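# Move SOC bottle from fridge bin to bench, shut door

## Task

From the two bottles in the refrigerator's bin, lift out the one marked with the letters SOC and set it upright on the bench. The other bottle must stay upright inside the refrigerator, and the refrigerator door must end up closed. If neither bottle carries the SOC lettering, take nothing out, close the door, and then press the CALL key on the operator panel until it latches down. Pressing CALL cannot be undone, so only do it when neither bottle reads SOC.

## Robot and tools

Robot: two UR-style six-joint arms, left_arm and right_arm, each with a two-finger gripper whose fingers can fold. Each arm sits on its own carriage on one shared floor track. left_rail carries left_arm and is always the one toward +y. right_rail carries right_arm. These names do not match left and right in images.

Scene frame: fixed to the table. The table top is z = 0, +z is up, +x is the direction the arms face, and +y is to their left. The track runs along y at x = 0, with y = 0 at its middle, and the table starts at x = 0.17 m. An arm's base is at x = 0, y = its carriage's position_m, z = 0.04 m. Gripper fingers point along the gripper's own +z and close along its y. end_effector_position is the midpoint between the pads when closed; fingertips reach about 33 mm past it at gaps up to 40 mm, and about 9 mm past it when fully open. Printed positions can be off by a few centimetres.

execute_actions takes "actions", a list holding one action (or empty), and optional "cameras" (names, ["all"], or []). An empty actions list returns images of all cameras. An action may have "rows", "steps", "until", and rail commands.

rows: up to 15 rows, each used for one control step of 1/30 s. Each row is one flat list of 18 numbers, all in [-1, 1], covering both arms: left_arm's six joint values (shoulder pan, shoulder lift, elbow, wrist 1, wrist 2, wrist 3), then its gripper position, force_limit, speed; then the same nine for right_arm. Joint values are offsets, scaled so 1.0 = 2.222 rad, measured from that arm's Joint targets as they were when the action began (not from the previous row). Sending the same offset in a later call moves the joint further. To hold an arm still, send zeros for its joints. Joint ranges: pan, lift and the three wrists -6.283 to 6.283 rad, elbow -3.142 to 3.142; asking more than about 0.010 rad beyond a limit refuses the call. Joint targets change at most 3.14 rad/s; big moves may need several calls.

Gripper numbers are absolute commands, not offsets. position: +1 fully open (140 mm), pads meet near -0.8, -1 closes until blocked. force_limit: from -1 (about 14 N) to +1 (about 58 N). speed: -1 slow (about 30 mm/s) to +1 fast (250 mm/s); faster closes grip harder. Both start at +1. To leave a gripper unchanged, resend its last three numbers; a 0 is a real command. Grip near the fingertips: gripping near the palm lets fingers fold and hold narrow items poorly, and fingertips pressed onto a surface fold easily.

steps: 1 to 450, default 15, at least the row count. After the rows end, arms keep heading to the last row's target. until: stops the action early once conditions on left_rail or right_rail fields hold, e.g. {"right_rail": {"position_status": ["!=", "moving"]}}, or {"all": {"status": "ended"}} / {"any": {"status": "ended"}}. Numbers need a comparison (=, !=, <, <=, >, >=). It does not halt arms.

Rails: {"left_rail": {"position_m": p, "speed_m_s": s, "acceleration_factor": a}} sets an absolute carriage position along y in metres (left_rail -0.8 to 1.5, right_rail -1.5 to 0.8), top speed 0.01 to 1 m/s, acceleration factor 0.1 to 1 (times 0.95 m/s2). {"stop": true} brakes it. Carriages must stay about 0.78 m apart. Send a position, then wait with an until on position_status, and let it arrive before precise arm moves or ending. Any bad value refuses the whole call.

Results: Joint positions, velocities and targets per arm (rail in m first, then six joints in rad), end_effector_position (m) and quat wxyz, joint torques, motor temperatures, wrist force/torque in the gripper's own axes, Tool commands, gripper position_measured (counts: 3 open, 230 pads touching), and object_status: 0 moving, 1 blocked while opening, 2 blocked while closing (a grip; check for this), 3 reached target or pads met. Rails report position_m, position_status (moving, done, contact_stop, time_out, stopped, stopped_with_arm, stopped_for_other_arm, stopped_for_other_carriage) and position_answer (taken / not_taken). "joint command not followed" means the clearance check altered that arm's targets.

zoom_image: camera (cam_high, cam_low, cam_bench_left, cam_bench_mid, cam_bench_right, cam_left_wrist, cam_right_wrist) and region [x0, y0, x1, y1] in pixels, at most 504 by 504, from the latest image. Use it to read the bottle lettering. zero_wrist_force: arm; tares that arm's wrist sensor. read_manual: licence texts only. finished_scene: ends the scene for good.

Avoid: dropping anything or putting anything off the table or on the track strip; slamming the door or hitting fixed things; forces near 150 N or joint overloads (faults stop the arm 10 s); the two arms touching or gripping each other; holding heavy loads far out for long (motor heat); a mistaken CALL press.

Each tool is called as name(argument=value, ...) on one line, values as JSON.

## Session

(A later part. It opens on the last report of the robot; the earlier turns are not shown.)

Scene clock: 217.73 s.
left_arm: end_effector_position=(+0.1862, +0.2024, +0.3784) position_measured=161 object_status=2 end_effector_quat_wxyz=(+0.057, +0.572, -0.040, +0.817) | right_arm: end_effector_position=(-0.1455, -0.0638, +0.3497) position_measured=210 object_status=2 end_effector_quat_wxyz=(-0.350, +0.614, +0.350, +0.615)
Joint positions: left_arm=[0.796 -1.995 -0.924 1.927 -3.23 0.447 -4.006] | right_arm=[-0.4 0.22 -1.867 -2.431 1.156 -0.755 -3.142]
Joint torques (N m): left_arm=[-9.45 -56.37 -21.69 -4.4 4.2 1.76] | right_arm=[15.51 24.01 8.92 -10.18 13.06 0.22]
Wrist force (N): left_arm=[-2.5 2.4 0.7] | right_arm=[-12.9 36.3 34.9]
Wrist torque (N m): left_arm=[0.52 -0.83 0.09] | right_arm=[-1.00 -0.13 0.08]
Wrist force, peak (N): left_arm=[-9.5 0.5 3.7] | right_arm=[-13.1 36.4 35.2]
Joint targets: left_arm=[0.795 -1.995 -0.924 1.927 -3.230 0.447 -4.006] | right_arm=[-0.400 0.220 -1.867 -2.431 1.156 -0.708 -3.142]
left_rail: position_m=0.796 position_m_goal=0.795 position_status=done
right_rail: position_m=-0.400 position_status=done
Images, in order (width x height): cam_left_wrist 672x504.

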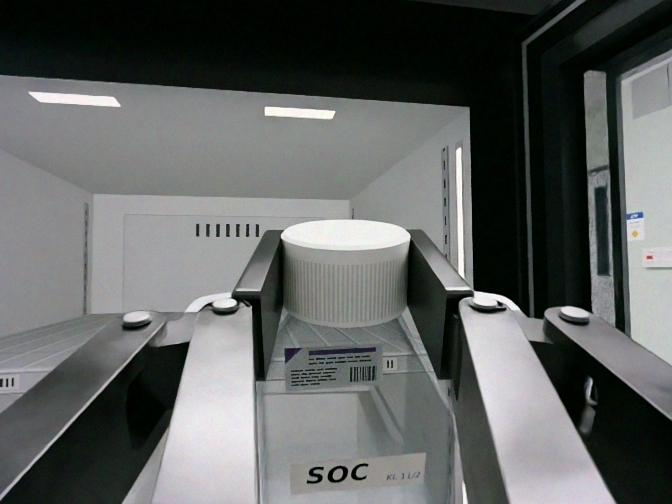

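execute_actions(actions=[{"rows":[[-0.01,0,0,0,0,0,-1,0,-1,0,0,0,0,0,0,-1,0,-1],[-0.025,0,0,0,0,0,-1,0,-1,0,0,0,0,0,0,-1,0,-1],[-0.0425,0,0,0,0,0,-1,0,-1,0,0,0,0,0,0,-1,0,-1],[-0.0575,0,0,0,0,0,-1,0,-1,0,0,0,0,0,0,-1,0,-1],[-0.0675,0,0,0,0,0,-1,0,-1,0,0,0,0,0,0,-1,0,-1]],"steps":25}])

execute_actions(actions=[{"left_rail":{"position_m":1.4,"speed_m_s":0.5,"acceleration_factor":0.5},"steps":150,"until":{"left_rail":{"position_status":["!=","moving"]}}}])

execute_actions(actions=[{"rows":[[0.0102,-0.0179,0.0156,0.022,-0.0239,-0.0212,-1,0,-1,0,0,0,0,0,0,-1,0,-1],[0.0256,-0.0446,0.0389,0.0549,-0.0597,-0.053,-1,0,-1,0,0,0,0,0,0,-1,0,-1],[0.0409,-0.0714,0.0623,0.0879,-0.0955,-0.0847,-1,0,-1,0,0,0,0,0,0,-1,0,-1],[0.0563,-0.0982,0.0856,0.1208,-0.1313,-0.1165,-1,0,-1,0,0,0,0,0,0,-1,0,-1],[0.0716,-0.125,0.109,0.1538,-0.1672,-0.1483,-1,0,-1,0,0,0,0,0,0,-1,0,-1],[0.0869,-0.1517,0.1323,0.1867,-0.203,-0.18,-1,0,-1,0,0,0,0,0,0,-1,0,-1],[0.1023,-0.1785,0.1557,0.2196,-0.2388,-0.2118,-1,0,-1,0,0,0,0,0,0,-1,0,-1],[0.1176,-0.2053,0.179,0.2526,-0.2746,-0.2436,-1,0,-1,0,0,0,0,0,0,-1,0,-1],[0.133,-0.2321,0.2024,0.2855,-0.3104,-0.2753,-1,0,-1,0,0,0,0,0,0,-1,0,-1],[0.1483,-0.2588,0.2257,0.3185,-0.3463,-0.3071,-1,0,-1,0,0,0,0,0,0,-1,0,-1],[0.1535,-0.2678,0.2336,0.3294,-0.3582,-0.3177,-1,0,-1,0,0,0,0,0,0,-1,0,-1]],"steps":50}], cameras=["cam_left_wrist","cam_bench_left","cam_bench_mid"])

Scene clock: 222.07 s.
left_arm: end_effector_position=(+0.0955, +0.1812, +0.3785) position_measured=161 object_status=2 end_effector_quat_wxyz=(+0.119, +0.568, -0.082, +0.811) | right_arm: end_effector_position=(-0.1455, -0.0638, +0.3497) position_measured=210 object_status=2 end_effector_quat_wxyz=(-0.350, +0.614, +0.350, +0.615)
Joint positions: left_arm=[0.795 -2.145 -0.924 1.927 -3.23 0.447 -4.006] | right_arm=[-0.4 0.22 -1.867 -2.431 1.156 -0.755 -3.142]
Joint torques (N m): left_arm=[-9.27 -50.32 -16.5 -1.22 2.99 1.18] | right_arm=[15.22 23.72 9.33 -9.98 12.83 0.2]
Wrist force (N): left_arm=[-2.5 2.5 0.7] | right_arm=[-13.1 36.1 35.0]
Wrist torque (N m): left_arm=[0.55 -0.79 0.09] | right_arm=[-1.06 -0.08 0.08]
Wrist force, peak (N): left_arm=[-4.3 1.4 5.4] | right_arm=[-13.4 36.5 35.1]
Joint targets: left_arm=[0.795 -2.145 -0.924 1.927 -3.230 0.447 -4.006] | right_arm=[-0.400 0.220 -1.867 -2.431 1.156 -0.708 -3.142]
left_rail: position_m=0.795 position_status=done
right_rail: position_m=-0.400 position_status=done

Scene clock: 224.60 s.
left_arm: end_effector_position=(+0.0955, +0.7857, +0.3785) position_measured=161 object_status=2 end_effector_quat_wxyz=(+0.119, +0.567, -0.083, +0.811) | right_arm: end_effector_position=(-0.1455, -0.0638, +0.3497) position_measured=210 object_status=2 end_effector_quat_wxyz=(-0.350, +0.614, +0.350, +0.615)
Joint positions: left_arm=[1.4 -2.145 -0.924 1.927 -3.23 0.447 -4.006] | right_arm=[-0.4 0.22 -1.867 -2.431 1.156 -0.755 -3.142]
Joint torques (N m): left_arm=[-4.67 -36.31 -8.45 0.32 1.6 -0.37] | right_arm=[14.4 23.75 9.08 -10.07 12.97 0.18]
Wrist force (N): left_arm=[-2.4 2.2 0.5] | right_arm=[-13.2 36.1 34.7]
Wrist torque (N m): left_arm=[0.48 -0.83 0.09] | right_arm=[-1.06 -0.06 0.08]
Wrist force, peak (N): left_arm=[-2.5 4.1 1.0] | right_arm=[-13.4 36.5 34.9]
Joint targets: left_arm=[1.400 -2.145 -0.924 1.927 -3.230 0.447 -4.006] | right_arm=[-0.400 0.220 -1.867 -2.431 1.156 -0.708 -3.142]
Tool commands: left_gripper/position=-1.0 left_gripper/force_limit=+0.0 left_gripper/speed=-1.0 right_gripper/position=-1.0 right_gripper/force_limit=+0.0 right_gripper/speed=-1.0
left_rail: position_m=1.400 speed_m_s=0.50 position_status=done
right_rail: position_m=-0.400 position_status=done

Scene clock: 226.47 s.
left_arm: end_effector_position=(+0.3316, +0.9541, +0.2070) position_measured=161 object_status=2 end_effector_quat_wxyz=(+0.067, +0.814, -0.095, +0.570) | right_arm: end_effector_position=(-0.1455, -0.0638, +0.3497) position_measured=210 object_status=2 end_effector_quat_wxyz=(-0.350, +0.614, +0.350, +0.615)
Joint positions: left_arm=[1.4 -1.804 -1.519 2.446 -2.499 -0.349 -4.712] | right_arm=[-0.4 0.22 -1.867 -2.431 1.156 -0.755 -3.142]
Joint torques (N m): left_arm=[9.57 -31.95 -9.45 -0.3 1.72 -1.76] | right_arm=[15.74 23.63 8.88 -10.09 12.89 0.25]
Wrist force (N): left_arm=[-1.8 1.7 2.6] | right_arm=[-13.2 36.3 34.7]
Wrist torque (N m): left_arm=[0.37 -0.72 0.12] | right_arm=[-1.02 -0.08 0.08]
Wrist force, peak (N): left_arm=[-4.9 -4.5 6.2] | right_arm=[-13.3 36.5 35.0]
Joint targets: left_arm=[1.400 -1.804 -1.519 2.446 -2.499 -0.349 -4.712] | right_arm=[-0.400 0.220 -1.867 -2.431 1.156 -0.708 -3.142]
left_rail: position_m=1.400 speed_m_s=0.50 position_status=done
right_rail: position_m=-0.400 position_status=done
Images, in order (width x height): cam_bench_left 672x504, cam_bench_mid 672x504, cam_left_wrist 672x504.

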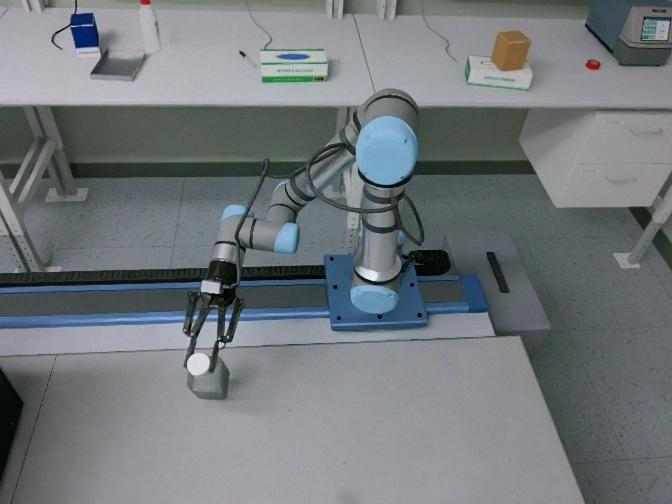

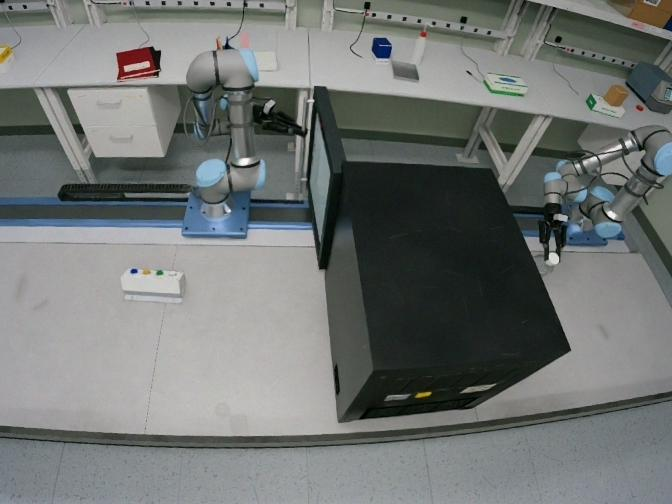

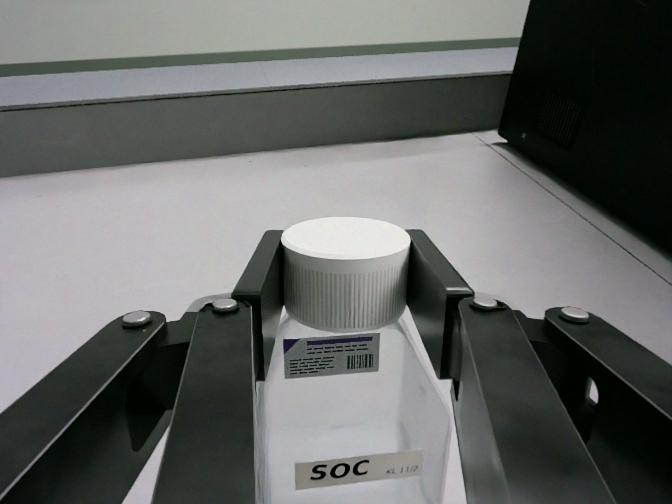

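execute_actions(actions=[{"rows":[[0,0.0148,0.0037,-0.0185,0,0,-1,0,-1,0,0,0,0,0,0,-1,0,-1],[0,0.0296,0.0073,-0.0369,0,0,-1,0,-1,0,0,0,0,0,0,-1,0,-1],[0,0.0444,0.0109,-0.0553,0,0,-1,0,-1,0,0,0,0,0,0,-1,0,-1],[0,0.0592,0.0144,-0.0736,0,0,-1,0,-1,0,0,0,0,0,0,-1,0,-1],[0,0.074,0.0178,-0.0918,0,0,-1,0,-1,0,0,0,0,0,0,-1,0,-1],[0,0.0888,0.0211,-0.1099,0,0,-1,0,-1,0,0,0,0,0,0,-1,0,-1]],"steps":30}], cameras=["cam_bench_left"])

zoom_image(camera="cam_bench_left", region=[150, 310, 270, 420])

Scene clock: 229.53 s.
left_arm: end_effector_position=(+0.3367, +0.9530, +0.1625) position_measured=161 object_status=2 end_effector_quat_wxyz=(+0.069, +0.798, -0.093, +0.591) | right_arm: end_effector_position=(-0.1455, -0.0638, +0.3497) position_measured=210 object_status=2 end_effector_quat_wxyz=(-0.350, +0.614, +0.350, +0.615)
Joint positions: left_arm=[1.4 -1.804 -1.322 2.493 -2.743 -0.296 -4.712] | right_arm=[-0.4 0.22 -1.867 -2.431 1.156 -0.755 -3.142]
Joint torques (N m): left_arm=[-12.21 3.46 3.65 -1.48 -8.96 -1.51] | right_arm=[15.78 23.87 8.78 -10.07 13 0.25]
Wrist force (N): left_arm=[49.3 -4.7 -11.4] | right_arm=[-13.1 36.3 34.8]
Wrist torque (N m): left_arm=[0.53 -1.26 0.12] | right_arm=[-1.02 -0.09 0.08]
Wrist force, peak (N): left_arm=[56.7 -9.6 -15.3] | right_arm=[-13.1 36.4 35.1]
Joint targets: left_arm=[1.400 -1.804 -1.322 2.493 -2.743 -0.349 -4.712] | right_arm=[-0.400 0.220 -1.867 -2.431 1.156 -0.708 -3.142]
left_rail: position_m=1.400 speed_m_s=0.50 position_status=done
right_rail: position_m=-0.400 position_status=done
Images, in order (width x height): cam_bench_left 672x504.

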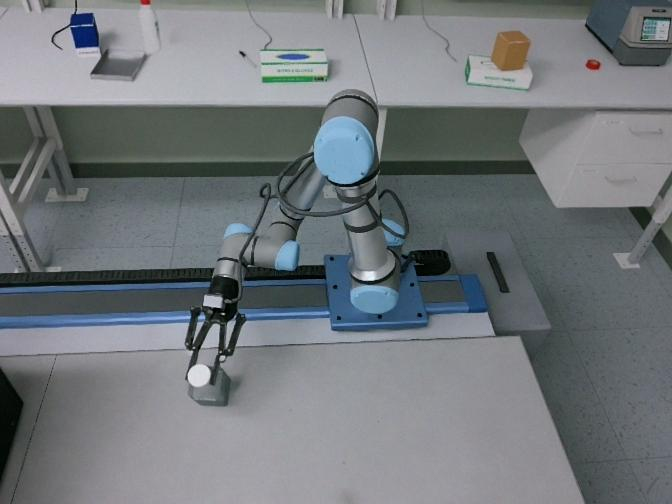

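Scaled by 4.200 from the camera's 672x504 image, which has a finer 960x720 frame.

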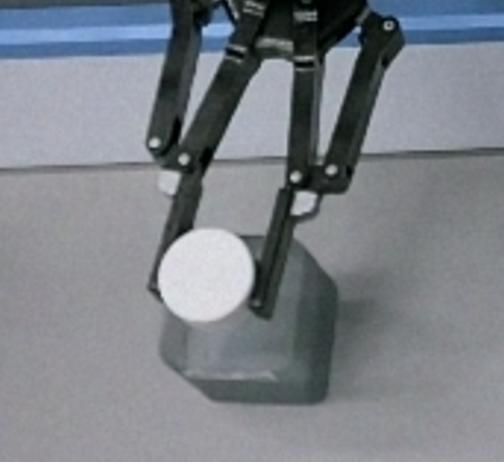

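execute_actions(actions=[{"rows":[[0,-0.012,-0.002,0.014,0,0,-1,0,-1,0,0,0,0,0,0,-1,0,-1],[0,-0.0254,-0.0041,0.0295,0,0,-1,0,-1,0,0,0,0,0,0,-1,0,-1]],"steps":25}], cameras=["cam_left_wrist"])

Scene clock: 231.27 s.
left_arm: end_effector_position=(+0.3320, +0.9541, +0.1640) position_measured=161 object_status=2 end_effector_quat_wxyz=(+0.067, +0.812, -0.095, +0.571) | right_arm: end_effector_position=(-0.1455, -0.0638, +0.3497) position_measured=210 object_status=2 end_effector_quat_wxyz=(-0.350, +0.614, +0.350, +0.615)
Joint positions: left_arm=[1.4 -1.804 -1.378 2.484 -2.677 -0.345 -4.712] | right_arm=[-0.4 0.22 -1.867 -2.431 1.156 -0.755 -3.142]
Joint torques (N m): left_arm=[-1.92 -22.69 -15.84 2.06 -9.17 -0.75] | right_arm=[16.09 23.36 9.35 -9.97 12.81 0.22]
Wrist force (N): left_arm=[35.2 -5.0 -5.4] | right_arm=[-13.0 36.3 34.8]
Wrist torque (N m): left_arm=[0.69 -0.34 0.40] | right_arm=[-1.02 -0.09 0.08]
Wrist force, peak (N): left_arm=[49.4 -4.9 -11.5] | right_arm=[-13.0 36.5 35.0]
Joint targets: left_arm=[1.400 -1.804 -1.378 2.484 -2.677 -0.349 -4.712] | right_arm=[-0.400 0.220 -1.867 -2.431 1.156 -0.708 -3.142]
left_rail: position_m=1.400 speed_m_s=0.50 position_status=done
right_rail: position_m=-0.400 position_status=done
Images, in order (width x height): cam_left_wrist 672x504.

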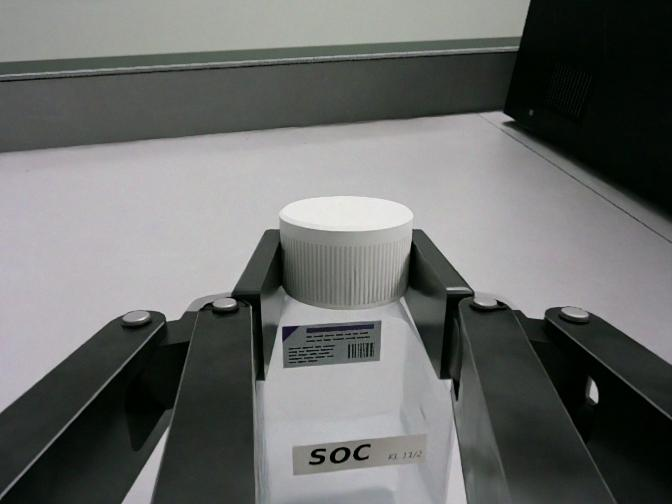

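execute_actions(actions=[{"rows":[[0,-0.0048,-0.0008,0.0056,0,0,-1,0,-1,0,0,0,0,0,0,-1,0,-1]],"steps":20}])

Scene clock: 232.60 s.
left_arm: end_effector_position=(+0.3316, +0.9543, +0.1659) position_measured=161 object_status=2 end_effector_quat_wxyz=(+0.067, +0.814, -0.095, +0.570) | right_arm: end_effector_position=(-0.1455, -0.0638, +0.3497) position_measured=210 object_status=2 end_effector_quat_wxyz=(-0.350, +0.614, +0.350, +0.615)
Joint positions: left_arm=[1.4 -1.804 -1.389 2.482 -2.665 -0.349 -4.712] | right_arm=[-0.4 0.22 -1.867 -2.431 1.156 -0.755 -3.142]
Joint torques (N m): left_arm=[8.32 -34.53 -21.76 -0.46 4.66 -0.38] | right_arm=[14.75 23.54 8.6 -10.01 12.92 0.16]
Wrist force (N): left_arm=[-0.4 0.9 2.8] | right_arm=[-13.2 36.4 34.8]
Wrist torque (N m): left_arm=[0.21 -1.01 0.12] | right_arm=[-0.99 -0.07 0.08]
Wrist force, peak (N): left_arm=[35.3 -4.8 -5.6] | right_arm=[-13.0 36.5 35.1]
Joint targets: left_arm=[1.400 -1.804 -1.389 2.482 -2.665 -0.349 -4.712] | right_arm=[-0.400 0.220 -1.867 -2.431 1.156 -0.708 -3.142]
left_rail: position_m=1.400 speed_m_s=0.50 position_status=done
right_rail: position_m=-0.400 position_status=done

execute_actions(actions=[{"rows":[[0,0.0016,0.0003,-0.0019,0,0,-1,0,-1,0,0,0,0,0,0,-1,0,-1]],"steps":15}])

execute_actions(actions=[{"rows":[[0,0,0,0,0,0,0.2,0,-1,0,0,0,0,0,0,-1,0,-1]],"steps":40}], cameras=["cam_left_wrist","cam_bench_left"])

Scene clock: 233.93 s.
left_arm: end_effector_position=(+0.3317, +0.9543, +0.1649) position_measured=161 object_status=2 end_effector_quat_wxyz=(+0.067, +0.814, -0.095, +0.570) | right_arm: end_effector_position=(-0.1455, -0.0638, +0.3497) position_measured=210 object_status=2 end_effector_quat_wxyz=(-0.350, +0.614, +0.350, +0.615)
Joint positions: left_arm=[1.4 -1.804 -1.386 2.483 -2.669 -0.349 -4.712] | right_arm=[-0.4 0.22 -1.867 -2.431 1.156 -0.755 -3.142]
Joint torques (N m): left_arm=[8.24 -8.23 -4.48 -4.92 -0.9 0.11] | right_arm=[15.21 23.67 9.67 -10.02 12.97 0.1]
Wrist force (N): left_arm=[11.6 -0.4 -0.8] | right_arm=[-13.0 36.2 34.8]
Wrist torque (N m): left_arm=[0.21 -1.04 0.06] | right_arm=[-1.03 -0.12 0.08]
Wrist force, peak (N): left_arm=[11.6 -0.4 -0.8] | right_arm=[-13.4 36.4 35.0]
Joint targets: left_arm=[1.400 -1.804 -1.386 2.483 -2.669 -0.349 -4.712] | right_arm=[-0.400 0.220 -1.867 -2.431 1.156 -0.708 -3.142]
left_rail: position_m=1.400 speed_m_s=0.50 position_status=done
right_rail: position_m=-0.400 position_status=done

Scene clock: 235.47 s.
left_arm: end_effector_position=(+0.3316, +0.9543, +0.1649) position_measured=104 object_status=3 end_effector_quat_wxyz=(+0.067, +0.814, -0.095, +0.570) | right_arm: end_effector_position=(-0.1455, -0.0638, +0.3497) position_measured=210 object_status=2 end_effector_quat_wxyz=(-0.350, +0.614, +0.350, +0.615)
Joint positions: left_arm=[1.4 -1.804 -1.385 2.483 -2.669 -0.349 -4.712] | right_arm=[-0.4 0.22 -1.867 -2.431 1.156 -0.755 -3.142]
Joint torques (N m): left_arm=[6.96 -26.06 -20.04 -5.23 3.94 0.75] | right_arm=[15.7 22.41 9.53 -10.16 12.88 0.25]
Wrist force (N): left_arm=[3.0 0.8 1.6] | right_arm=[-12.8 36.3 34.7]
Wrist torque (N m): left_arm=[0.19 -1.07 0.12] | right_arm=[-1.02 -0.13 0.08]
Wrist force, peak (N): left_arm=[12.6 -1.3 -1.0] | right_arm=[-13.4 36.6 35.0]
Joint targets: left_arm=[1.400 -1.804 -1.386 2.483 -2.669 -0.349 -4.712] | right_arm=[-0.400 0.220 -1.867 -2.431 1.156 -0.708 -3.142]
left_rail: position_m=1.400 speed_m_s=0.50 position_status=done
right_rail: position_m=-0.400 position_status=done
Images, in order (width x height): cam_bench_left 672x504, cam_left_wrist 672x504.

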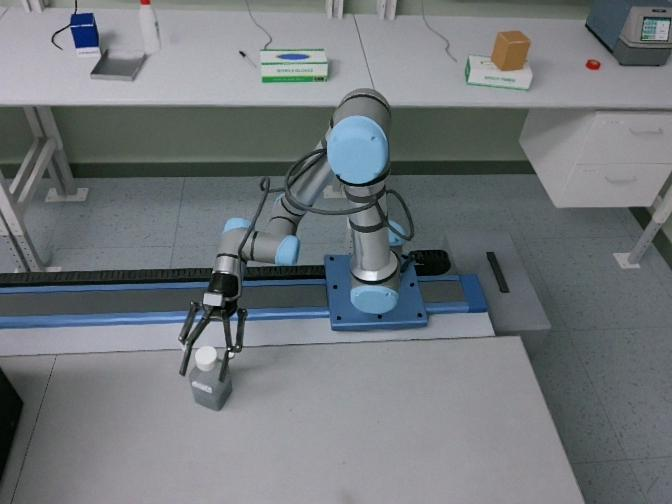

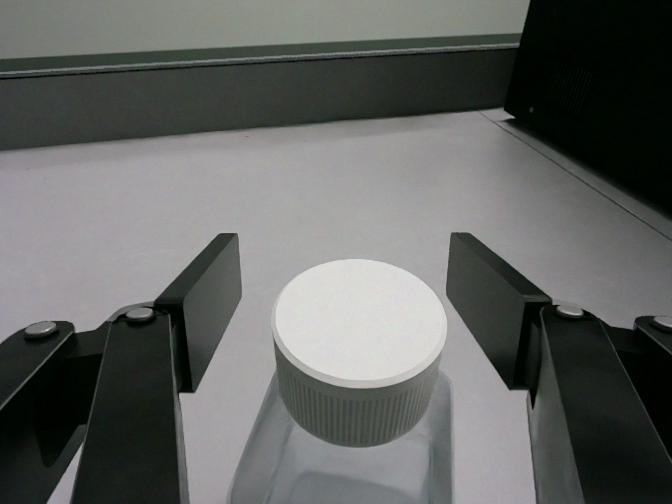

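zoom_image(camera="cam_bench_left", region=[150, 310, 270, 420])

Scaled by 4.200 from the camera's 672x504 image, which has a finer 960x720 frame.

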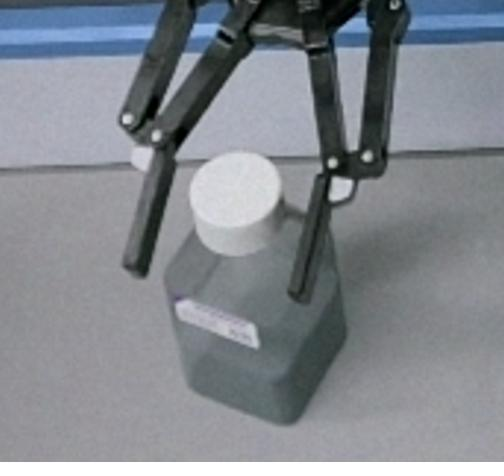

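execute_actions(actions=[{"rows":[[0,-0.015,-0.0042,0.0193,0,0,0.2,0,-1,0,0,0,0,0,0,-1,0,-1],[0,-0.03,-0.0084,0.0386,0,0,0.2,0,-1,0,0,0,0,0,0,-1,0,-1],[0,-0.0599,-0.0167,0.0772,0,0,0.2,0,-1,0,0,0,0,0,0,-1,0,-1],[0,-0.0944,-0.0338,0.1287,0,0,0.2,0,-1,0,0,0,0,0,0,-1,0,-1],[0,-0.1288,-0.0508,0.1802,0,0,0.2,0,-1,0,0,0,0,0,0,-1,0,-1]],"steps":35}], cameras=["cam_bench_left","cam_left_wrist","cam_right_wrist"])

Scene clock: 238.57 s.
left_arm: end_effector_position=(+0.3316, +0.9540, +0.2668) position_measured=104 object_status=3 end_effector_quat_wxyz=(+0.066, +0.814, -0.096, +0.570) | right_arm: end_effector_position=(-0.1455, -0.0638, +0.3497) position_measured=210 object_status=2 end_effector_quat_wxyz=(-0.350, +0.614, +0.350, +0.615)
Joint positions: left_arm=[1.4 -1.804 -1.672 2.37 -2.269 -0.349 -4.712] | right_arm=[-0.4 0.22 -1.867 -2.431 1.156 -0.755 -3.142]
Joint torques (N m): left_arm=[4.58 -27.31 -27.02 0.05 0.65 1.64] | right_arm=[15.21 22.31 8.43 -9.84 12.91 0.27]
Wrist force (N): left_arm=[3.1 0.8 1.8] | right_arm=[-13.1 36.5 34.9]
Wrist torque (N m): left_arm=[0.18 -1.08 0.11] | right_arm=[-0.96 -0.07 0.08]
Wrist force, peak (N): left_arm=[6.9 2.2 0.6] | right_arm=[-13.2 36.5 35.2]
Joint targets: left_arm=[1.400 -1.804 -1.672 2.370 -2.269 -0.349 -4.712] | right_arm=[-0.400 0.220 -1.867 -2.431 1.156 -0.708 -3.142]
left_rail: position_m=1.400 speed_m_s=0.50 position_status=done
right_rail: position_m=-0.400 position_status=done
Images, in order (width x height): cam_bench_left 672x504, cam_left_wrist 672x504, cam_right_wrist 672x504.

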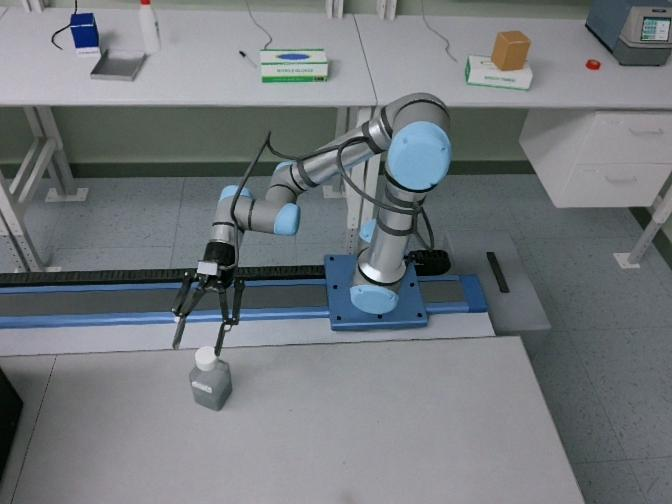

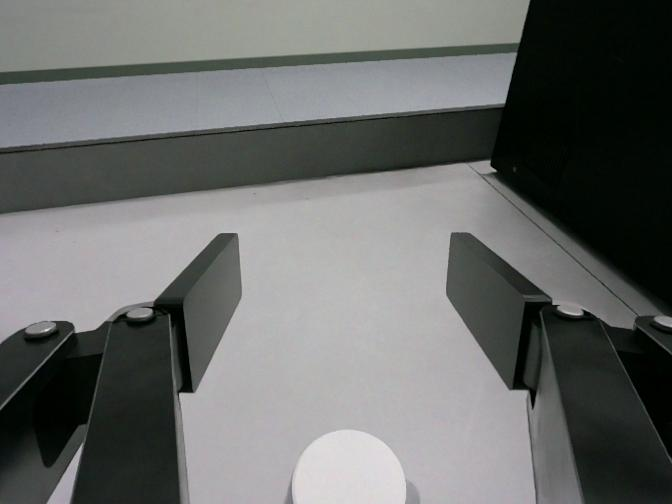

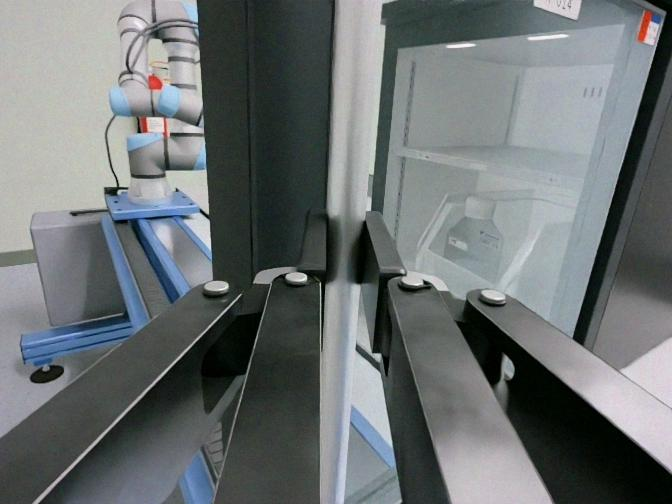

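execute_actions(actions=[{"rows":[[0,0,0,0,0,0,0.2,0,-1,-0.0153,-0.0042,0.0076,-0.0034,0.0118,0,-1,0,-1],[0,0,0,0,0,0,0.2,0,-1,-0.0368,-0.01,0.0183,-0.0082,0.0283,0,-1,0,-1],[0,0,0,0,0,0,0.2,0,-1,-0.0613,-0.0167,0.0305,-0.0137,0.0472,0,-1,0,-1],[0,0,0,0,0,0,0.2,0,-1,-0.0818,-0.0223,0.0407,-0.0183,0.0629,0,-1,0,-1],[0,0,0,0,0,0,0.2,0,-1,-0.1022,-0.0279,0.0509,-0.0229,0.0786,0,-1,0,-1],[0,0,0,0,0,0,0.2,0,-1,-0.12,-0.0337,0.0617,-0.0279,0.0917,0,-1,0,-1],[0,0,0,0,0,0,0.2,0,-1,-0.1379,-0.0395,0.0726,-0.033,0.1049,0,-1,0,-1],[0,0,0,0,0,0,0.2,0,-1,-0.1557,-0.0454,0.0834,-0.038,0.118,0,-1,0,-1],[0,0,0,0,0,0,0.2,0,-1,-0.17,-0.05,0.0921,-0.0421,0.1285,0,-1,0,-1],[0,0,0,0,0,0,0.2,0,-1,-0.1825,-0.0541,0.0997,-0.0456,0.1378,0,-1,0,-1],[0,0,0,0,0,0,0.2,0,-1,-0.1914,-0.057,0.1051,-0.0481,0.1443,0,-1,0,-1]],"steps":25}])

execute_actions(actions=[{"rows":[[0,0,0,0,0,0,0.2,0,-1,-0.0114,-0.0045,0.0087,-0.0041,0.0079,0,-1,0,-1],[0,0,0,0,0,0,0.2,0,-1,-0.0275,-0.0108,0.0208,-0.0099,0.019,0,-1,0,-1],[0,0,0,0,0,0,0.2,0,-1,-0.0458,-0.0181,0.0346,-0.0165,0.0316,0,-1,0,-1],[0,0,0,0,0,0,0.2,0,-1,-0.061,-0.0241,0.0462,-0.022,0.0422,0,-1,0,-1],[0,0,0,0,0,0,0.2,0,-1,-0.0763,-0.0301,0.0577,-0.0275,0.0527,0,-1,0,-1],[0,0,0,0,0,0,0.2,0,-1,-0.0889,-0.0363,0.07,-0.0334,0.0607,0,-1,0,-1],[0,0,0,0,0,0,0.2,0,-1,-0.1016,-0.0425,0.0822,-0.0393,0.0687,0,-1,0,-1],[0,0,0,0,0,0,0.2,0,-1,-0.1142,-0.0487,0.0944,-0.0453,0.0766,0,-1,0,-1],[0,0,0,0,0,0,0.2,0,-1,-0.1243,-0.0537,0.1042,-0.05,0.083,0,-1,0,-1],[0,0,0,0,0,0,0.2,0,-1,-0.1332,-0.0581,0.1127,-0.0542,0.0886,0,-1,0,-1],[0,0,0,0,0,0,0.2,0,-1,-0.1395,-0.0612,0.1188,-0.0571,0.0923,0,-1,0,-1]],"steps":25}])

execute_actions(actions=[{"rows":[[0,0,0,0,0,0,0.2,0,-1,-0.0086,-0.0041,0.008,-0.0039,0.0057,0,-1,0,-1],[0,0,0,0,0,0,0.2,0,-1,-0.0207,-0.0098,0.0192,-0.0094,0.0136,0,-1,0,-1],[0,0,0,0,0,0,0.2,0,-1,-0.0344,-0.0163,0.0319,-0.0156,0.0227,0,-1,0,-1],[0,0,0,0,0,0,0.2,0,-1,-0.0459,-0.0217,0.0426,-0.0208,0.0302,0,-1,0,-1],[0,0,0,0,0,0,0.2,0,-1,-0.0574,-0.0271,0.0532,-0.026,0.0378,0,-1,0,-1],[0,0,0,0,0,0,0.2,0,-1,-0.0681,-0.0326,0.064,-0.0313,0.0445,0,-1,0,-1],[0,0,0,0,0,0,0.2,0,-1,-0.0787,-0.0381,0.0748,-0.0367,0.0513,0,-1,0,-1],[0,0,0,0,0,0,0.2,0,-1,-0.0894,-0.0435,0.0855,-0.042,0.058,0,-1,0,-1],[0,0,0,0,0,0,0.2,0,-1,-0.0979,-0.0479,0.0942,-0.0462,0.0634,0,-1,0,-1],[0,0,0,0,0,0,0.2,0,-1,-0.1054,-0.0517,0.1017,-0.05,0.0681,0,-1,0,-1],[0,0,0,0,0,0,0.2,0,-1,-0.1107,-0.0545,0.1071,-0.0527,0.0716,0,-1,0,-1]],"steps":25}], cameras=["cam_right_wrist","cam_high"])

Scene clock: 242.80 s.
left_arm: end_effector_position=(+0.3316, +0.9540, +0.2668) position_measured=104 object_status=3 end_effector_quat_wxyz=(+0.066, +0.814, -0.096, +0.570) | right_arm: end_effector_position=(-0.1562, +0.0606, +0.3496) position_measured=210 object_status=2 end_effector_quat_wxyz=(-0.326, +0.627, +0.326, +0.627)
Joint positions: left_arm=[1.4 -1.804 -1.672 2.37 -2.269 -0.349 -4.712] | right_arm=[-0.4 -0.205 -1.994 -2.197 1.05 -0.406 -3.142]
Joint torques (N m): left_arm=[1.95 -28.01 -26.85 -0.08 0.7 1.63] | right_arm=[10.49 11.01 30.1 -5.73 13.33 0.33]
Wrist force (N): left_arm=[3.1 0.8 1.8] | right_arm=[8.7 32.3 20.6]
Wrist torque (N m): left_arm=[0.19 -1.09 0.10] | right_arm=[-1.18 -0.44 0.04]
Wrist force, peak (N): left_arm=[3.3 0.7 2.0] | right_arm=[-16.6 39.0 30.9]
Joint targets: left_arm=[1.400 -1.804 -1.672 2.370 -2.269 -0.349 -4.712] | right_arm=[-0.400 -0.206 -1.994 -2.197 1.049 -0.387 -3.142]
left_rail: position_m=1.400 speed_m_s=0.50 position_status=done
right_rail: position_m=-0.400 position_status=done

Scene clock: 243.87 s.
left_arm: end_effector_position=(+0.3316, +0.9540, +0.2668) position_measured=104 object_status=3 end_effector_quat_wxyz=(+0.066, +0.814, -0.096, +0.570) | right_arm: end_effector_position=(-0.1337, +0.1797, +0.3499) position_measured=210 object_status=2 end_effector_quat_wxyz=(-0.295, +0.643, +0.295, +0.643)
Joint positions: left_arm=[1.4 -1.804 -1.672 2.37 -2.269 -0.349 -4.712] | right_arm=[-0.4 -0.515 -2.13 -1.934 0.923 -0.195 -3.142]
Joint torques (N m): left_arm=[1.31 -27.97 -28.27 -0.13 0.74 1.71] | right_arm=[10.34 18.47 29.64 -5.16 13.24 0.15]
Wrist force (N): left_arm=[3.1 0.8 1.7] | right_arm=[9.9 32.1 13.7]
Wrist torque (N m): left_arm=[0.19 -1.09 0.11] | right_arm=[-1.18 -0.48 -0.05]
Wrist force, peak (N): left_arm=[3.3 0.9 2.0] | right_arm=[21.5 35.3 18.2]
Joint targets: left_arm=[1.400 -1.804 -1.672 2.370 -2.269 -0.349 -4.712] | right_arm=[-0.400 -0.516 -2.130 -1.933 0.923 -0.182 -3.142]
left_rail: position_m=1.400 speed_m_s=0.50 position_status=done
right_rail: position_m=-0.400 position_status=done

Scene clock: 244.90 s.
left_arm: end_effector_position=(+0.3316, +0.9540, +0.2668) position_measured=104 object_status=3 end_effector_quat_wxyz=(+0.066, +0.814, -0.096, +0.570) | right_arm: end_effector_position=(-0.0785, +0.2885, +0.3499) position_measured=210 object_status=2 end_effector_quat_wxyz=(-0.271, +0.653, +0.271, +0.653)
Joint positions: left_arm=[1.4 -1.804 -1.672 2.37 -2.269 -0.349 -4.712] | right_arm=[-0.4 -0.761 -2.251 -1.696 0.806 -0.023 -3.142]
Joint torques (N m): left_arm=[0.03 -27.81 -26.88 -0.11 0.64 1.69] | right_arm=[3.81 16.72 22.81 -3.42 8.82 0.23]
Wrist force (N): left_arm=[3.1 0.8 1.5] | right_arm=[28.8 19.0 4.0]
Wrist torque (N m): left_arm=[0.19 -1.09 0.11] | right_arm=[-1.14 -0.56 -0.14]
Wrist force, peak (N): left_arm=[3.5 0.7 1.8] | right_arm=[35.0 34.3 12.1]
Joint targets: left_arm=[1.400 -1.804 -1.672 2.370 -2.269 -0.349 -4.712] | right_arm=[-0.400 -0.762 -2.251 -1.695 0.806 -0.023 -3.142]
left_rail: position_m=1.400 speed_m_s=0.50 position_status=done
right_rail: position_m=-0.400 position_status=done
Images, in order (width x height): cam_high 672x504, cam_right_wrist 672x504.

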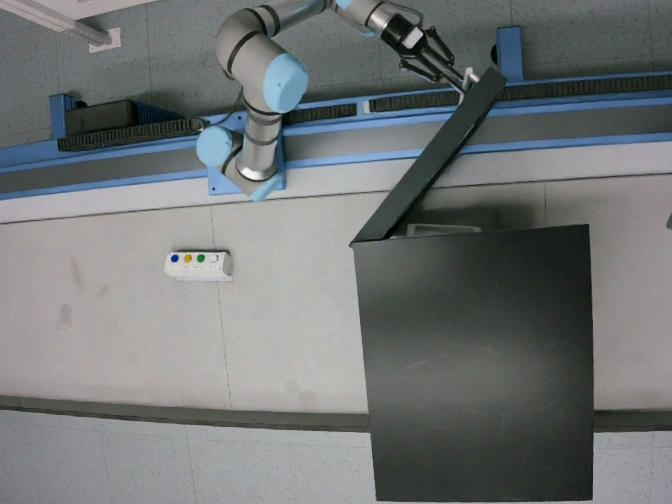

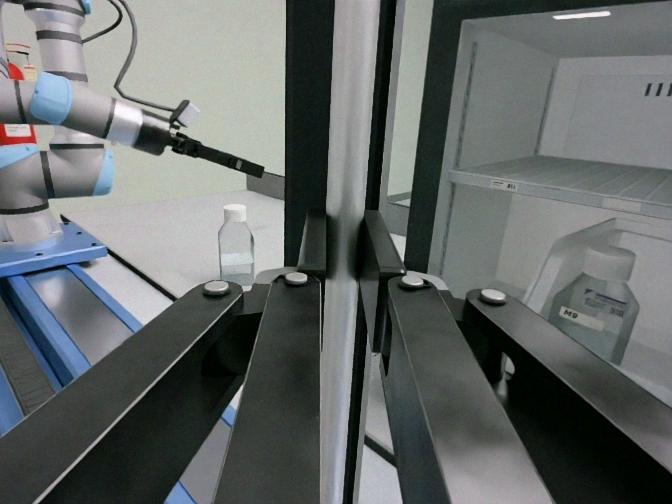

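execute_actions(actions=[{"rows":[[0,0,0,0,0,0,0.2,0,-1,-0.0073,-0.0042,0.0082,-0.0041,0.0044,0,-1,0,-1],[0,0,0,0,0,0,0.2,0,-1,-0.0176,-0.01,0.0197,-0.0099,0.0105,0,-1,0,-1],[0,0,0,0,0,0,0.2,0,-1,-0.0293,-0.0166,0.0329,-0.0164,0.0175,0,-1,0,-1],[0,0,0,0,0,0,0.2,0,-1,-0.039,-0.0222,0.0438,-0.0219,0.0234,0,-1,0,-1],[0,0,0,0,0,0,0.2,0,-1,-0.0488,-0.0277,0.0548,-0.0274,0.0292,0,-1,0,-1],[0,0,0,0,0,0,0.2,0,-1,-0.0577,-0.0333,0.0659,-0.0331,0.0341,0,-1,0,-1],[0,0,0,0,0,0,0.2,0,-1,-0.0666,-0.0389,0.077,-0.0388,0.039,0,-1,0,-1],[0,0,0,0,0,0,0.2,0,-1,-0.0754,-0.0446,0.0881,-0.0444,0.0438,0,-1,0,-1],[0,0,0,0,0,0,0.2,0,-1,-0.0825,-0.049,0.097,-0.049,0.0477,0,-1,0,-1],[0,0,0,0,0,0,0.2,0,-1,-0.0888,-0.053,0.1047,-0.0529,0.0512,0,-1,0,-1],[0,0,0,0,0,0,0.2,0,-1,-0.0932,-0.0558,0.1103,-0.0558,0.0536,0,-1,0,-1]],"steps":25}])

execute_actions(actions=[{"rows":[[0,0,0,0,0,0,0.2,0,-1,-0.0065,-0.0032,0.0065,-0.0033,0.0044,0,-1,0,-1],[0,0,0,0,0,0,0.2,0,-1,-0.0155,-0.0078,0.0156,-0.0078,0.0105,0,-1,0,-1],[0,0,0,0,0,0,0.2,0,-1,-0.0258,-0.013,0.026,-0.013,0.0175,0,-1,0,-1],[0,0,0,0,0,0,0.2,0,-1,-0.0344,-0.0173,0.0346,-0.0174,0.0234,0,-1,0,-1],[0,0,0,0,0,0,0.2,0,-1,-0.043,-0.0216,0.0433,-0.0217,0.0292,0,-1,0,-1],[0,0,0,0,0,0,0.2,0,-1,-0.0511,-0.0261,0.0525,-0.0263,0.0338,0,-1,0,-1],[0,0,0,0,0,0,0.2,0,-1,-0.0593,-0.0306,0.0616,-0.0309,0.0384,0,-1,0,-1],[0,0,0,0,0,0,0.2,0,-1,-0.0674,-0.0351,0.0708,-0.0354,0.043,0,-1,0,-1],[0,0,0,0,0,0,0.2,0,-1,-0.0739,-0.0387,0.0781,-0.0391,0.0467,0,-1,0,-1],[0,0,0,0,0,0,0.2,0,-1,-0.0796,-0.0418,0.0845,-0.0423,0.0499,0,-1,0,-1],[0,0,0,0,0,0,0.2,0,-1,-0.0837,-0.0441,0.0891,-0.0446,0.0522,0,-1,0,-1]],"steps":25}])

execute_actions(actions=[{"rows":[[0,0,0,0,0,0,0.2,0,-1,-0.0058,-0.0035,0.0072,-0.0036,0.0025,0,-1,0,-1],[0,0,0,0,0,0,0.2,0,-1,-0.0138,-0.0085,0.0172,-0.0087,0.006,0,-1,0,-1],[0,0,0,0,0,0,0.2,0,-1,-0.0223,-0.0137,0.0277,-0.014,0.0096,0,-1,0,-1],[0,0,0,0,0,0,0.2,0,-1,-0.0307,-0.0189,0.0382,-0.0194,0.0133,0,-1,0,-1],[0,0,0,0,0,0,0.2,0,-1,-0.0384,-0.0236,0.0477,-0.0242,0.0166,0,-1,0,-1],[0,0,0,0,0,0,0.2,0,-1,-0.0456,-0.0285,0.0577,-0.0293,0.0187,0,-1,0,-1],[0,0,0,0,0,0,0.2,0,-1,-0.0528,-0.0334,0.0677,-0.0343,0.0208,0,-1,0,-1],[0,0,0,0,0,0,0.2,0,-1,-0.06,-0.0384,0.0777,-0.0394,0.023,0,-1,0,-1],[0,0,0,0,0,0,0.2,0,-1,-0.065,-0.0418,0.0847,-0.0429,0.0245,0,-1,0,-1],[0,0,0,0,0,0,0.2,0,-1,-0.0685,-0.0443,0.0897,-0.0454,0.0255,0,-1,0,-1],[0,0,0,0,0,0,0.2,0,-1,-0.0715,-0.0463,0.0938,-0.0475,0.0264,0,-1,0,-1],[0,0,0,0,0,0,0.2,0,-1,-0.0735,-0.0477,0.0966,-0.0489,0.027,0,-1,0,-1],[0,0,0,0,0,0,0.2,0,-1,-0.0743,-0.0482,0.0977,-0.0495,0.0272,0,-1,0,-1]],"steps":30}], cameras=["cam_right_wrist","cam_high"])

Scene clock: 249.07 s.
left_arm: end_effector_position=(+0.3316, +0.9540, +0.2668) position_measured=104 object_status=3 end_effector_quat_wxyz=(+0.066, +0.814, -0.096, +0.570) | right_arm: end_effector_position=(+0.0024, +0.3782, +0.3491) position_measured=210 object_status=2 end_effector_quat_wxyz=(-0.241, +0.664, +0.242, +0.665)
Joint positions: left_arm=[1.4 -1.804 -1.672 2.37 -2.269 -0.349 -4.712] | right_arm=[-0.4 -0.968 -2.375 -1.451 0.682 0.095 -3.142]
Joint torques (N m): left_arm=[-2.37 -27.99 -26.57 -0.05 0.76 1.65] | right_arm=[8.43 21.09 24.72 -5.54 13.31 0.22]
Wrist force (N): left_arm=[3.1 0.7 1.6] | right_arm=[26.0 31.1 0.1]
Wrist torque (N m): left_arm=[0.17 -1.09 0.11] | right_arm=[-1.37 -0.43 0.00]
Wrist force, peak (N): left_arm=[3.2 0.9 2.2] | right_arm=[39.2 24.9 0.1]
Joint targets: left_arm=[1.400 -1.804 -1.672 2.370 -2.269 -0.349 -4.712] | right_arm=[-0.400 -0.969 -2.375 -1.450 0.682 0.096 -3.142]
left_rail: position_m=1.400 speed_m_s=0.50 position_status=done
right_rail: position_m=-0.400 position_status=done

Scene clock: 250.10 s.
left_arm: end_effector_position=(+0.3316, +0.9540, +0.2668) position_measured=104 object_status=3 end_effector_quat_wxyz=(+0.066, +0.814, -0.096, +0.570) | right_arm: end_effector_position=(+0.1064, +0.4411, +0.3493) position_measured=210 object_status=2 end_effector_quat_wxyz=(-0.218, +0.672, +0.219, +0.673)
Joint positions: left_arm=[1.4 -1.804 -1.672 2.37 -2.269 -0.349 -4.712] | right_arm=[-0.4 -1.154 -2.473 -1.253 0.583 0.212 -3.142]
Joint torques (N m): left_arm=[-3.99 -27.47 -26.81 -0.18 0.77 1.75] | right_arm=[-2.07 40.63 27.48 -2.99 5.81 0.29]
Wrist force (N): left_arm=[3.1 0.7 1.8] | right_arm=[6.1 10.1 -2.1]
Wrist torque (N m): left_arm=[0.16 -1.09 0.11] | right_arm=[-1.01 -0.35 0.12]
Wrist force, peak (N): left_arm=[3.4 0.9 1.8] | right_arm=[35.3 32.3 -4.9]
Joint targets: left_arm=[1.400 -1.804 -1.672 2.370 -2.269 -0.349 -4.712] | right_arm=[-0.400 -1.155 -2.473 -1.252 0.582 0.212 -3.142]
left_rail: position_m=1.400 speed_m_s=0.50 position_status=done
right_rail: position_m=-0.400 position_status=done

Scene clock: 251.30 s.
left_arm: end_effector_position=(+0.3316, +0.9540, +0.2668) position_measured=104 object_status=3 end_effector_quat_wxyz=(+0.066, +0.814, -0.096, +0.570) | right_arm: end_effector_position=(+0.2224, +0.4754, +0.3494) position_measured=210 object_status=2 end_effector_quat_wxyz=(-0.182, +0.683, +0.184, +0.683)
Joint positions: left_arm=[1.4 -1.804 -1.672 2.37 -2.269 -0.349 -4.712] | right_arm=[-0.4 -1.32 -2.58 -1.035 0.472 0.272 -3.142]
Joint torques (N m): left_arm=[-4.25 -28.55 -27.15 -0.12 0.79 1.78] | right_arm=[-49.53 54 28.85 0.31 -11.52 0.12]
Wrist force (N): left_arm=[3.1 0.8 1.6] | right_arm=[-0.8 -32.5 -39.5]
Wrist torque (N m): left_arm=[0.19 -1.08 0.10] | right_arm=[0.33 -0.32 0.28]
Wrist force, peak (N): left_arm=[3.3 0.8 2.1] | right_arm=[-0.8 -32.5 -39.5]
Joint targets: left_arm=[1.400 -1.804 -1.672 2.370 -2.269 -0.349 -4.712] | right_arm=[-0.400 -1.320 -2.580 -1.035 0.472 0.272 -3.142]
left_rail: position_m=1.400 speed_m_s=0.50 position_status=done
right_rail: position_m=-0.400 position_status=done
Images, in order (width x height): cam_high 672x504, cam_right_wrist 672x504.

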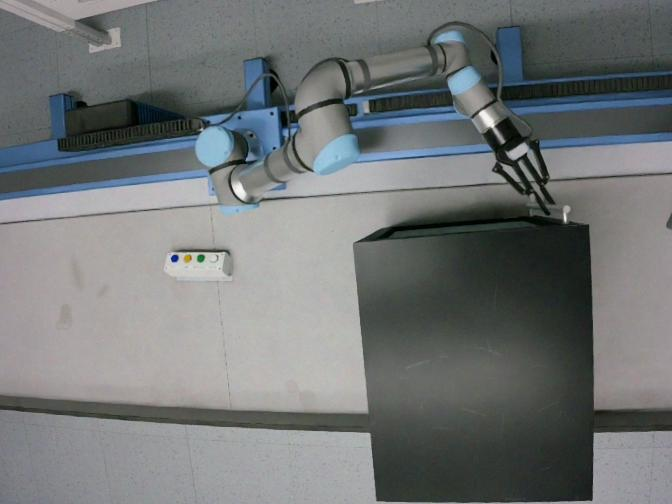

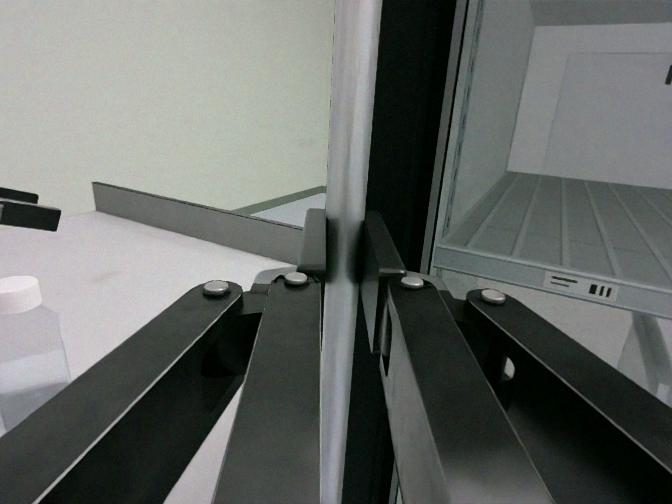

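execute_actions(actions=[{"rows":[[0,0,0,0,0,0,0.2,0,-1,0,0,0,0,0,0,-0.2,0,-1]],"steps":45}])

execute_actions(actions=[{"rows":[[0,0,0,0,0,0,0.2,0,-1,0.016,0.01,-0.02,0.0102,-0.016,0,-0.2,0,-1],[0,0,0,0,0,0,0.2,0,-1,0.032,0.02,-0.04,0.0204,-0.032,0,-0.2,0,-1],[0,0,0,0,0,0,0.2,0,-1,0.048,0.03,-0.06,0.0306,-0.048,0,-0.2,0,-1],[0,0,0,0,0,0,0.2,0,-1,0.0642,0.0398,-0.0806,0.0408,-0.064,0,-0.2,0,-1]],"steps":30}], cameras=["cam_right_wrist","cam_high","cam_bench_left","cam_bench_mid"])

zoom_image(camera="cam_high", region=[340, 160, 620, 300])

Scene clock: 254.30 s.
left_arm: end_effector_position=(+0.3316, +0.9540, +0.2668) position_measured=104 object_status=3 end_effector_quat_wxyz=(+0.066, +0.814, -0.096, +0.570) | right_arm: end_effector_position=(+0.2225, +0.4752, +0.3494) position_measured=154 object_status=3 end_effector_quat_wxyz=(-0.182, +0.683, +0.183, +0.683)
Joint positions: left_arm=[1.4 -1.804 -1.672 2.37 -2.269 -0.349 -4.712] | right_arm=[-0.4 -1.32 -2.58 -1.035 0.472 0.272 -3.142]
Joint torques (N m): left_arm=[-6.18 -27.91 -27.26 -0.12 0.63 1.69] | right_arm=[7.34 55.38 22.18 2.54 1.44 0.14]
Wrist force (N): left_arm=[3.0 0.7 1.7] | right_arm=[-1.1 -2.4 0.2]
Wrist torque (N m): left_arm=[0.17 -1.06 0.11] | right_arm=[-0.69 -0.25 0.03]
Wrist force, peak (N): left_arm=[3.3 0.7 2.1] | right_arm=[-0.7 -35.1 -39.7]
Joint targets: left_arm=[1.400 -1.804 -1.672 2.370 -2.269 -0.349 -4.712] | right_arm=[-0.400 -1.320 -2.580 -1.035 0.472 0.272 -3.142]
left_rail: position_m=1.400 speed_m_s=0.50 position_status=done
right_rail: position_m=-0.400 position_status=done

Scene clock: 255.50 s.
left_arm: end_effector_position=(+0.3316, +0.9540, +0.2668) position_measured=104 object_status=3 end_effector_quat_wxyz=(+0.066, +0.814, -0.096, +0.570) | right_arm: end_effector_position=(+0.1356, +0.4254, +0.3495) position_measured=154 object_status=3 end_effector_quat_wxyz=(-0.183, +0.683, +0.184, +0.683)
Joint positions: left_arm=[1.4 -1.804 -1.672 2.37 -2.269 -0.349 -4.712] | right_arm=[-0.4 -1.177 -2.492 -1.214 0.563 0.13 -3.142]
Joint torques (N m): left_arm=[-6.65 -28.01 -27.67 -0.07 0.8 1.84] | right_arm=[7.47 70.31 7.47 2.12 -1.47 0.19]
Wrist force (N): left_arm=[3.1 0.8 1.8] | right_arm=[-0.6 -2.5 0.2]
Wrist torque (N m): left_arm=[0.18 -1.09 0.11] | right_arm=[-0.70 -0.29 0.03]
Wrist force, peak (N): left_arm=[3.3 1.1 1.8] | right_arm=[-2.4 -1.7 6.2]
Joint targets: left_arm=[1.400 -1.804 -1.672 2.370 -2.269 -0.349 -4.712] | right_arm=[-0.400 -1.177 -2.492 -1.214 0.563 0.130 -3.142]
left_rail: position_m=1.400 speed_m_s=0.50 position_status=done
right_rail: position_m=-0.400 position_status=done
Images, in order (width x height): cam_high 672x504, cam_bench_left 672x504, cam_bench_mid 672x504, cam_right_wrist 672x504.

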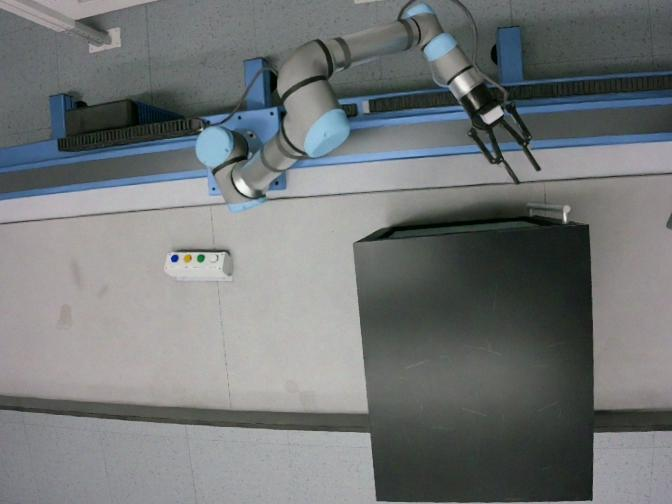

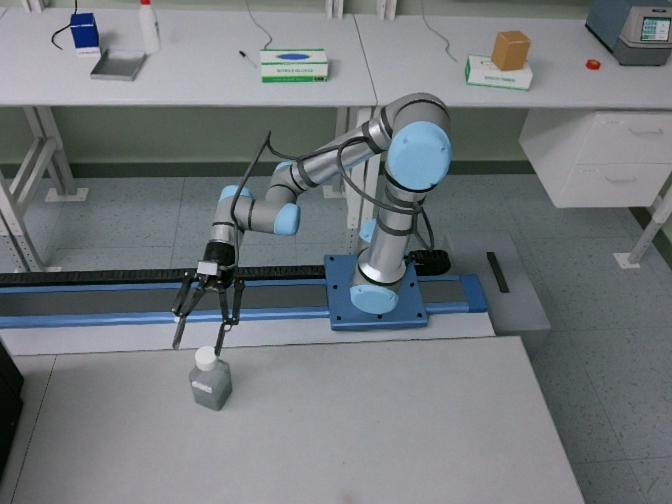

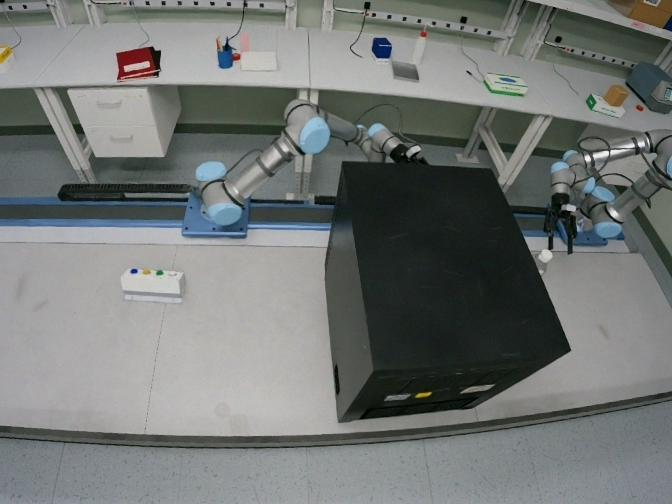

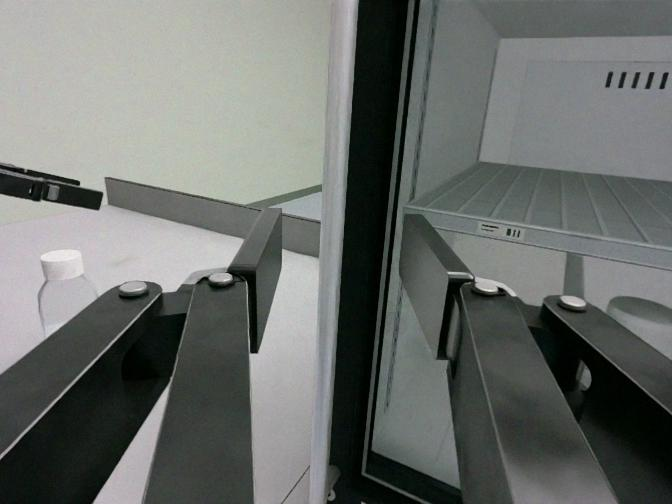

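Scaled by 1.800 from the camera's 672x504 image, which has a finer 960x720 frame.

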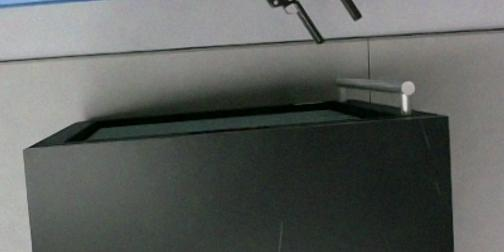

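zoom_image(camera="cam_right_wrist", region=[420, 200, 672, 480])

Scaled by 1.800 from the camera's 672x504 image, which has a finer 960x720 frame.

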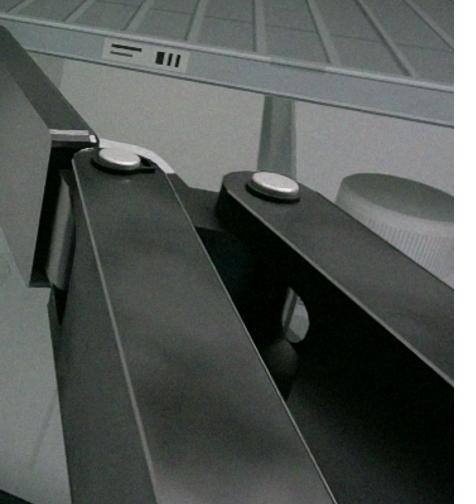

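finished_scene()

The scene is finished: the task was done.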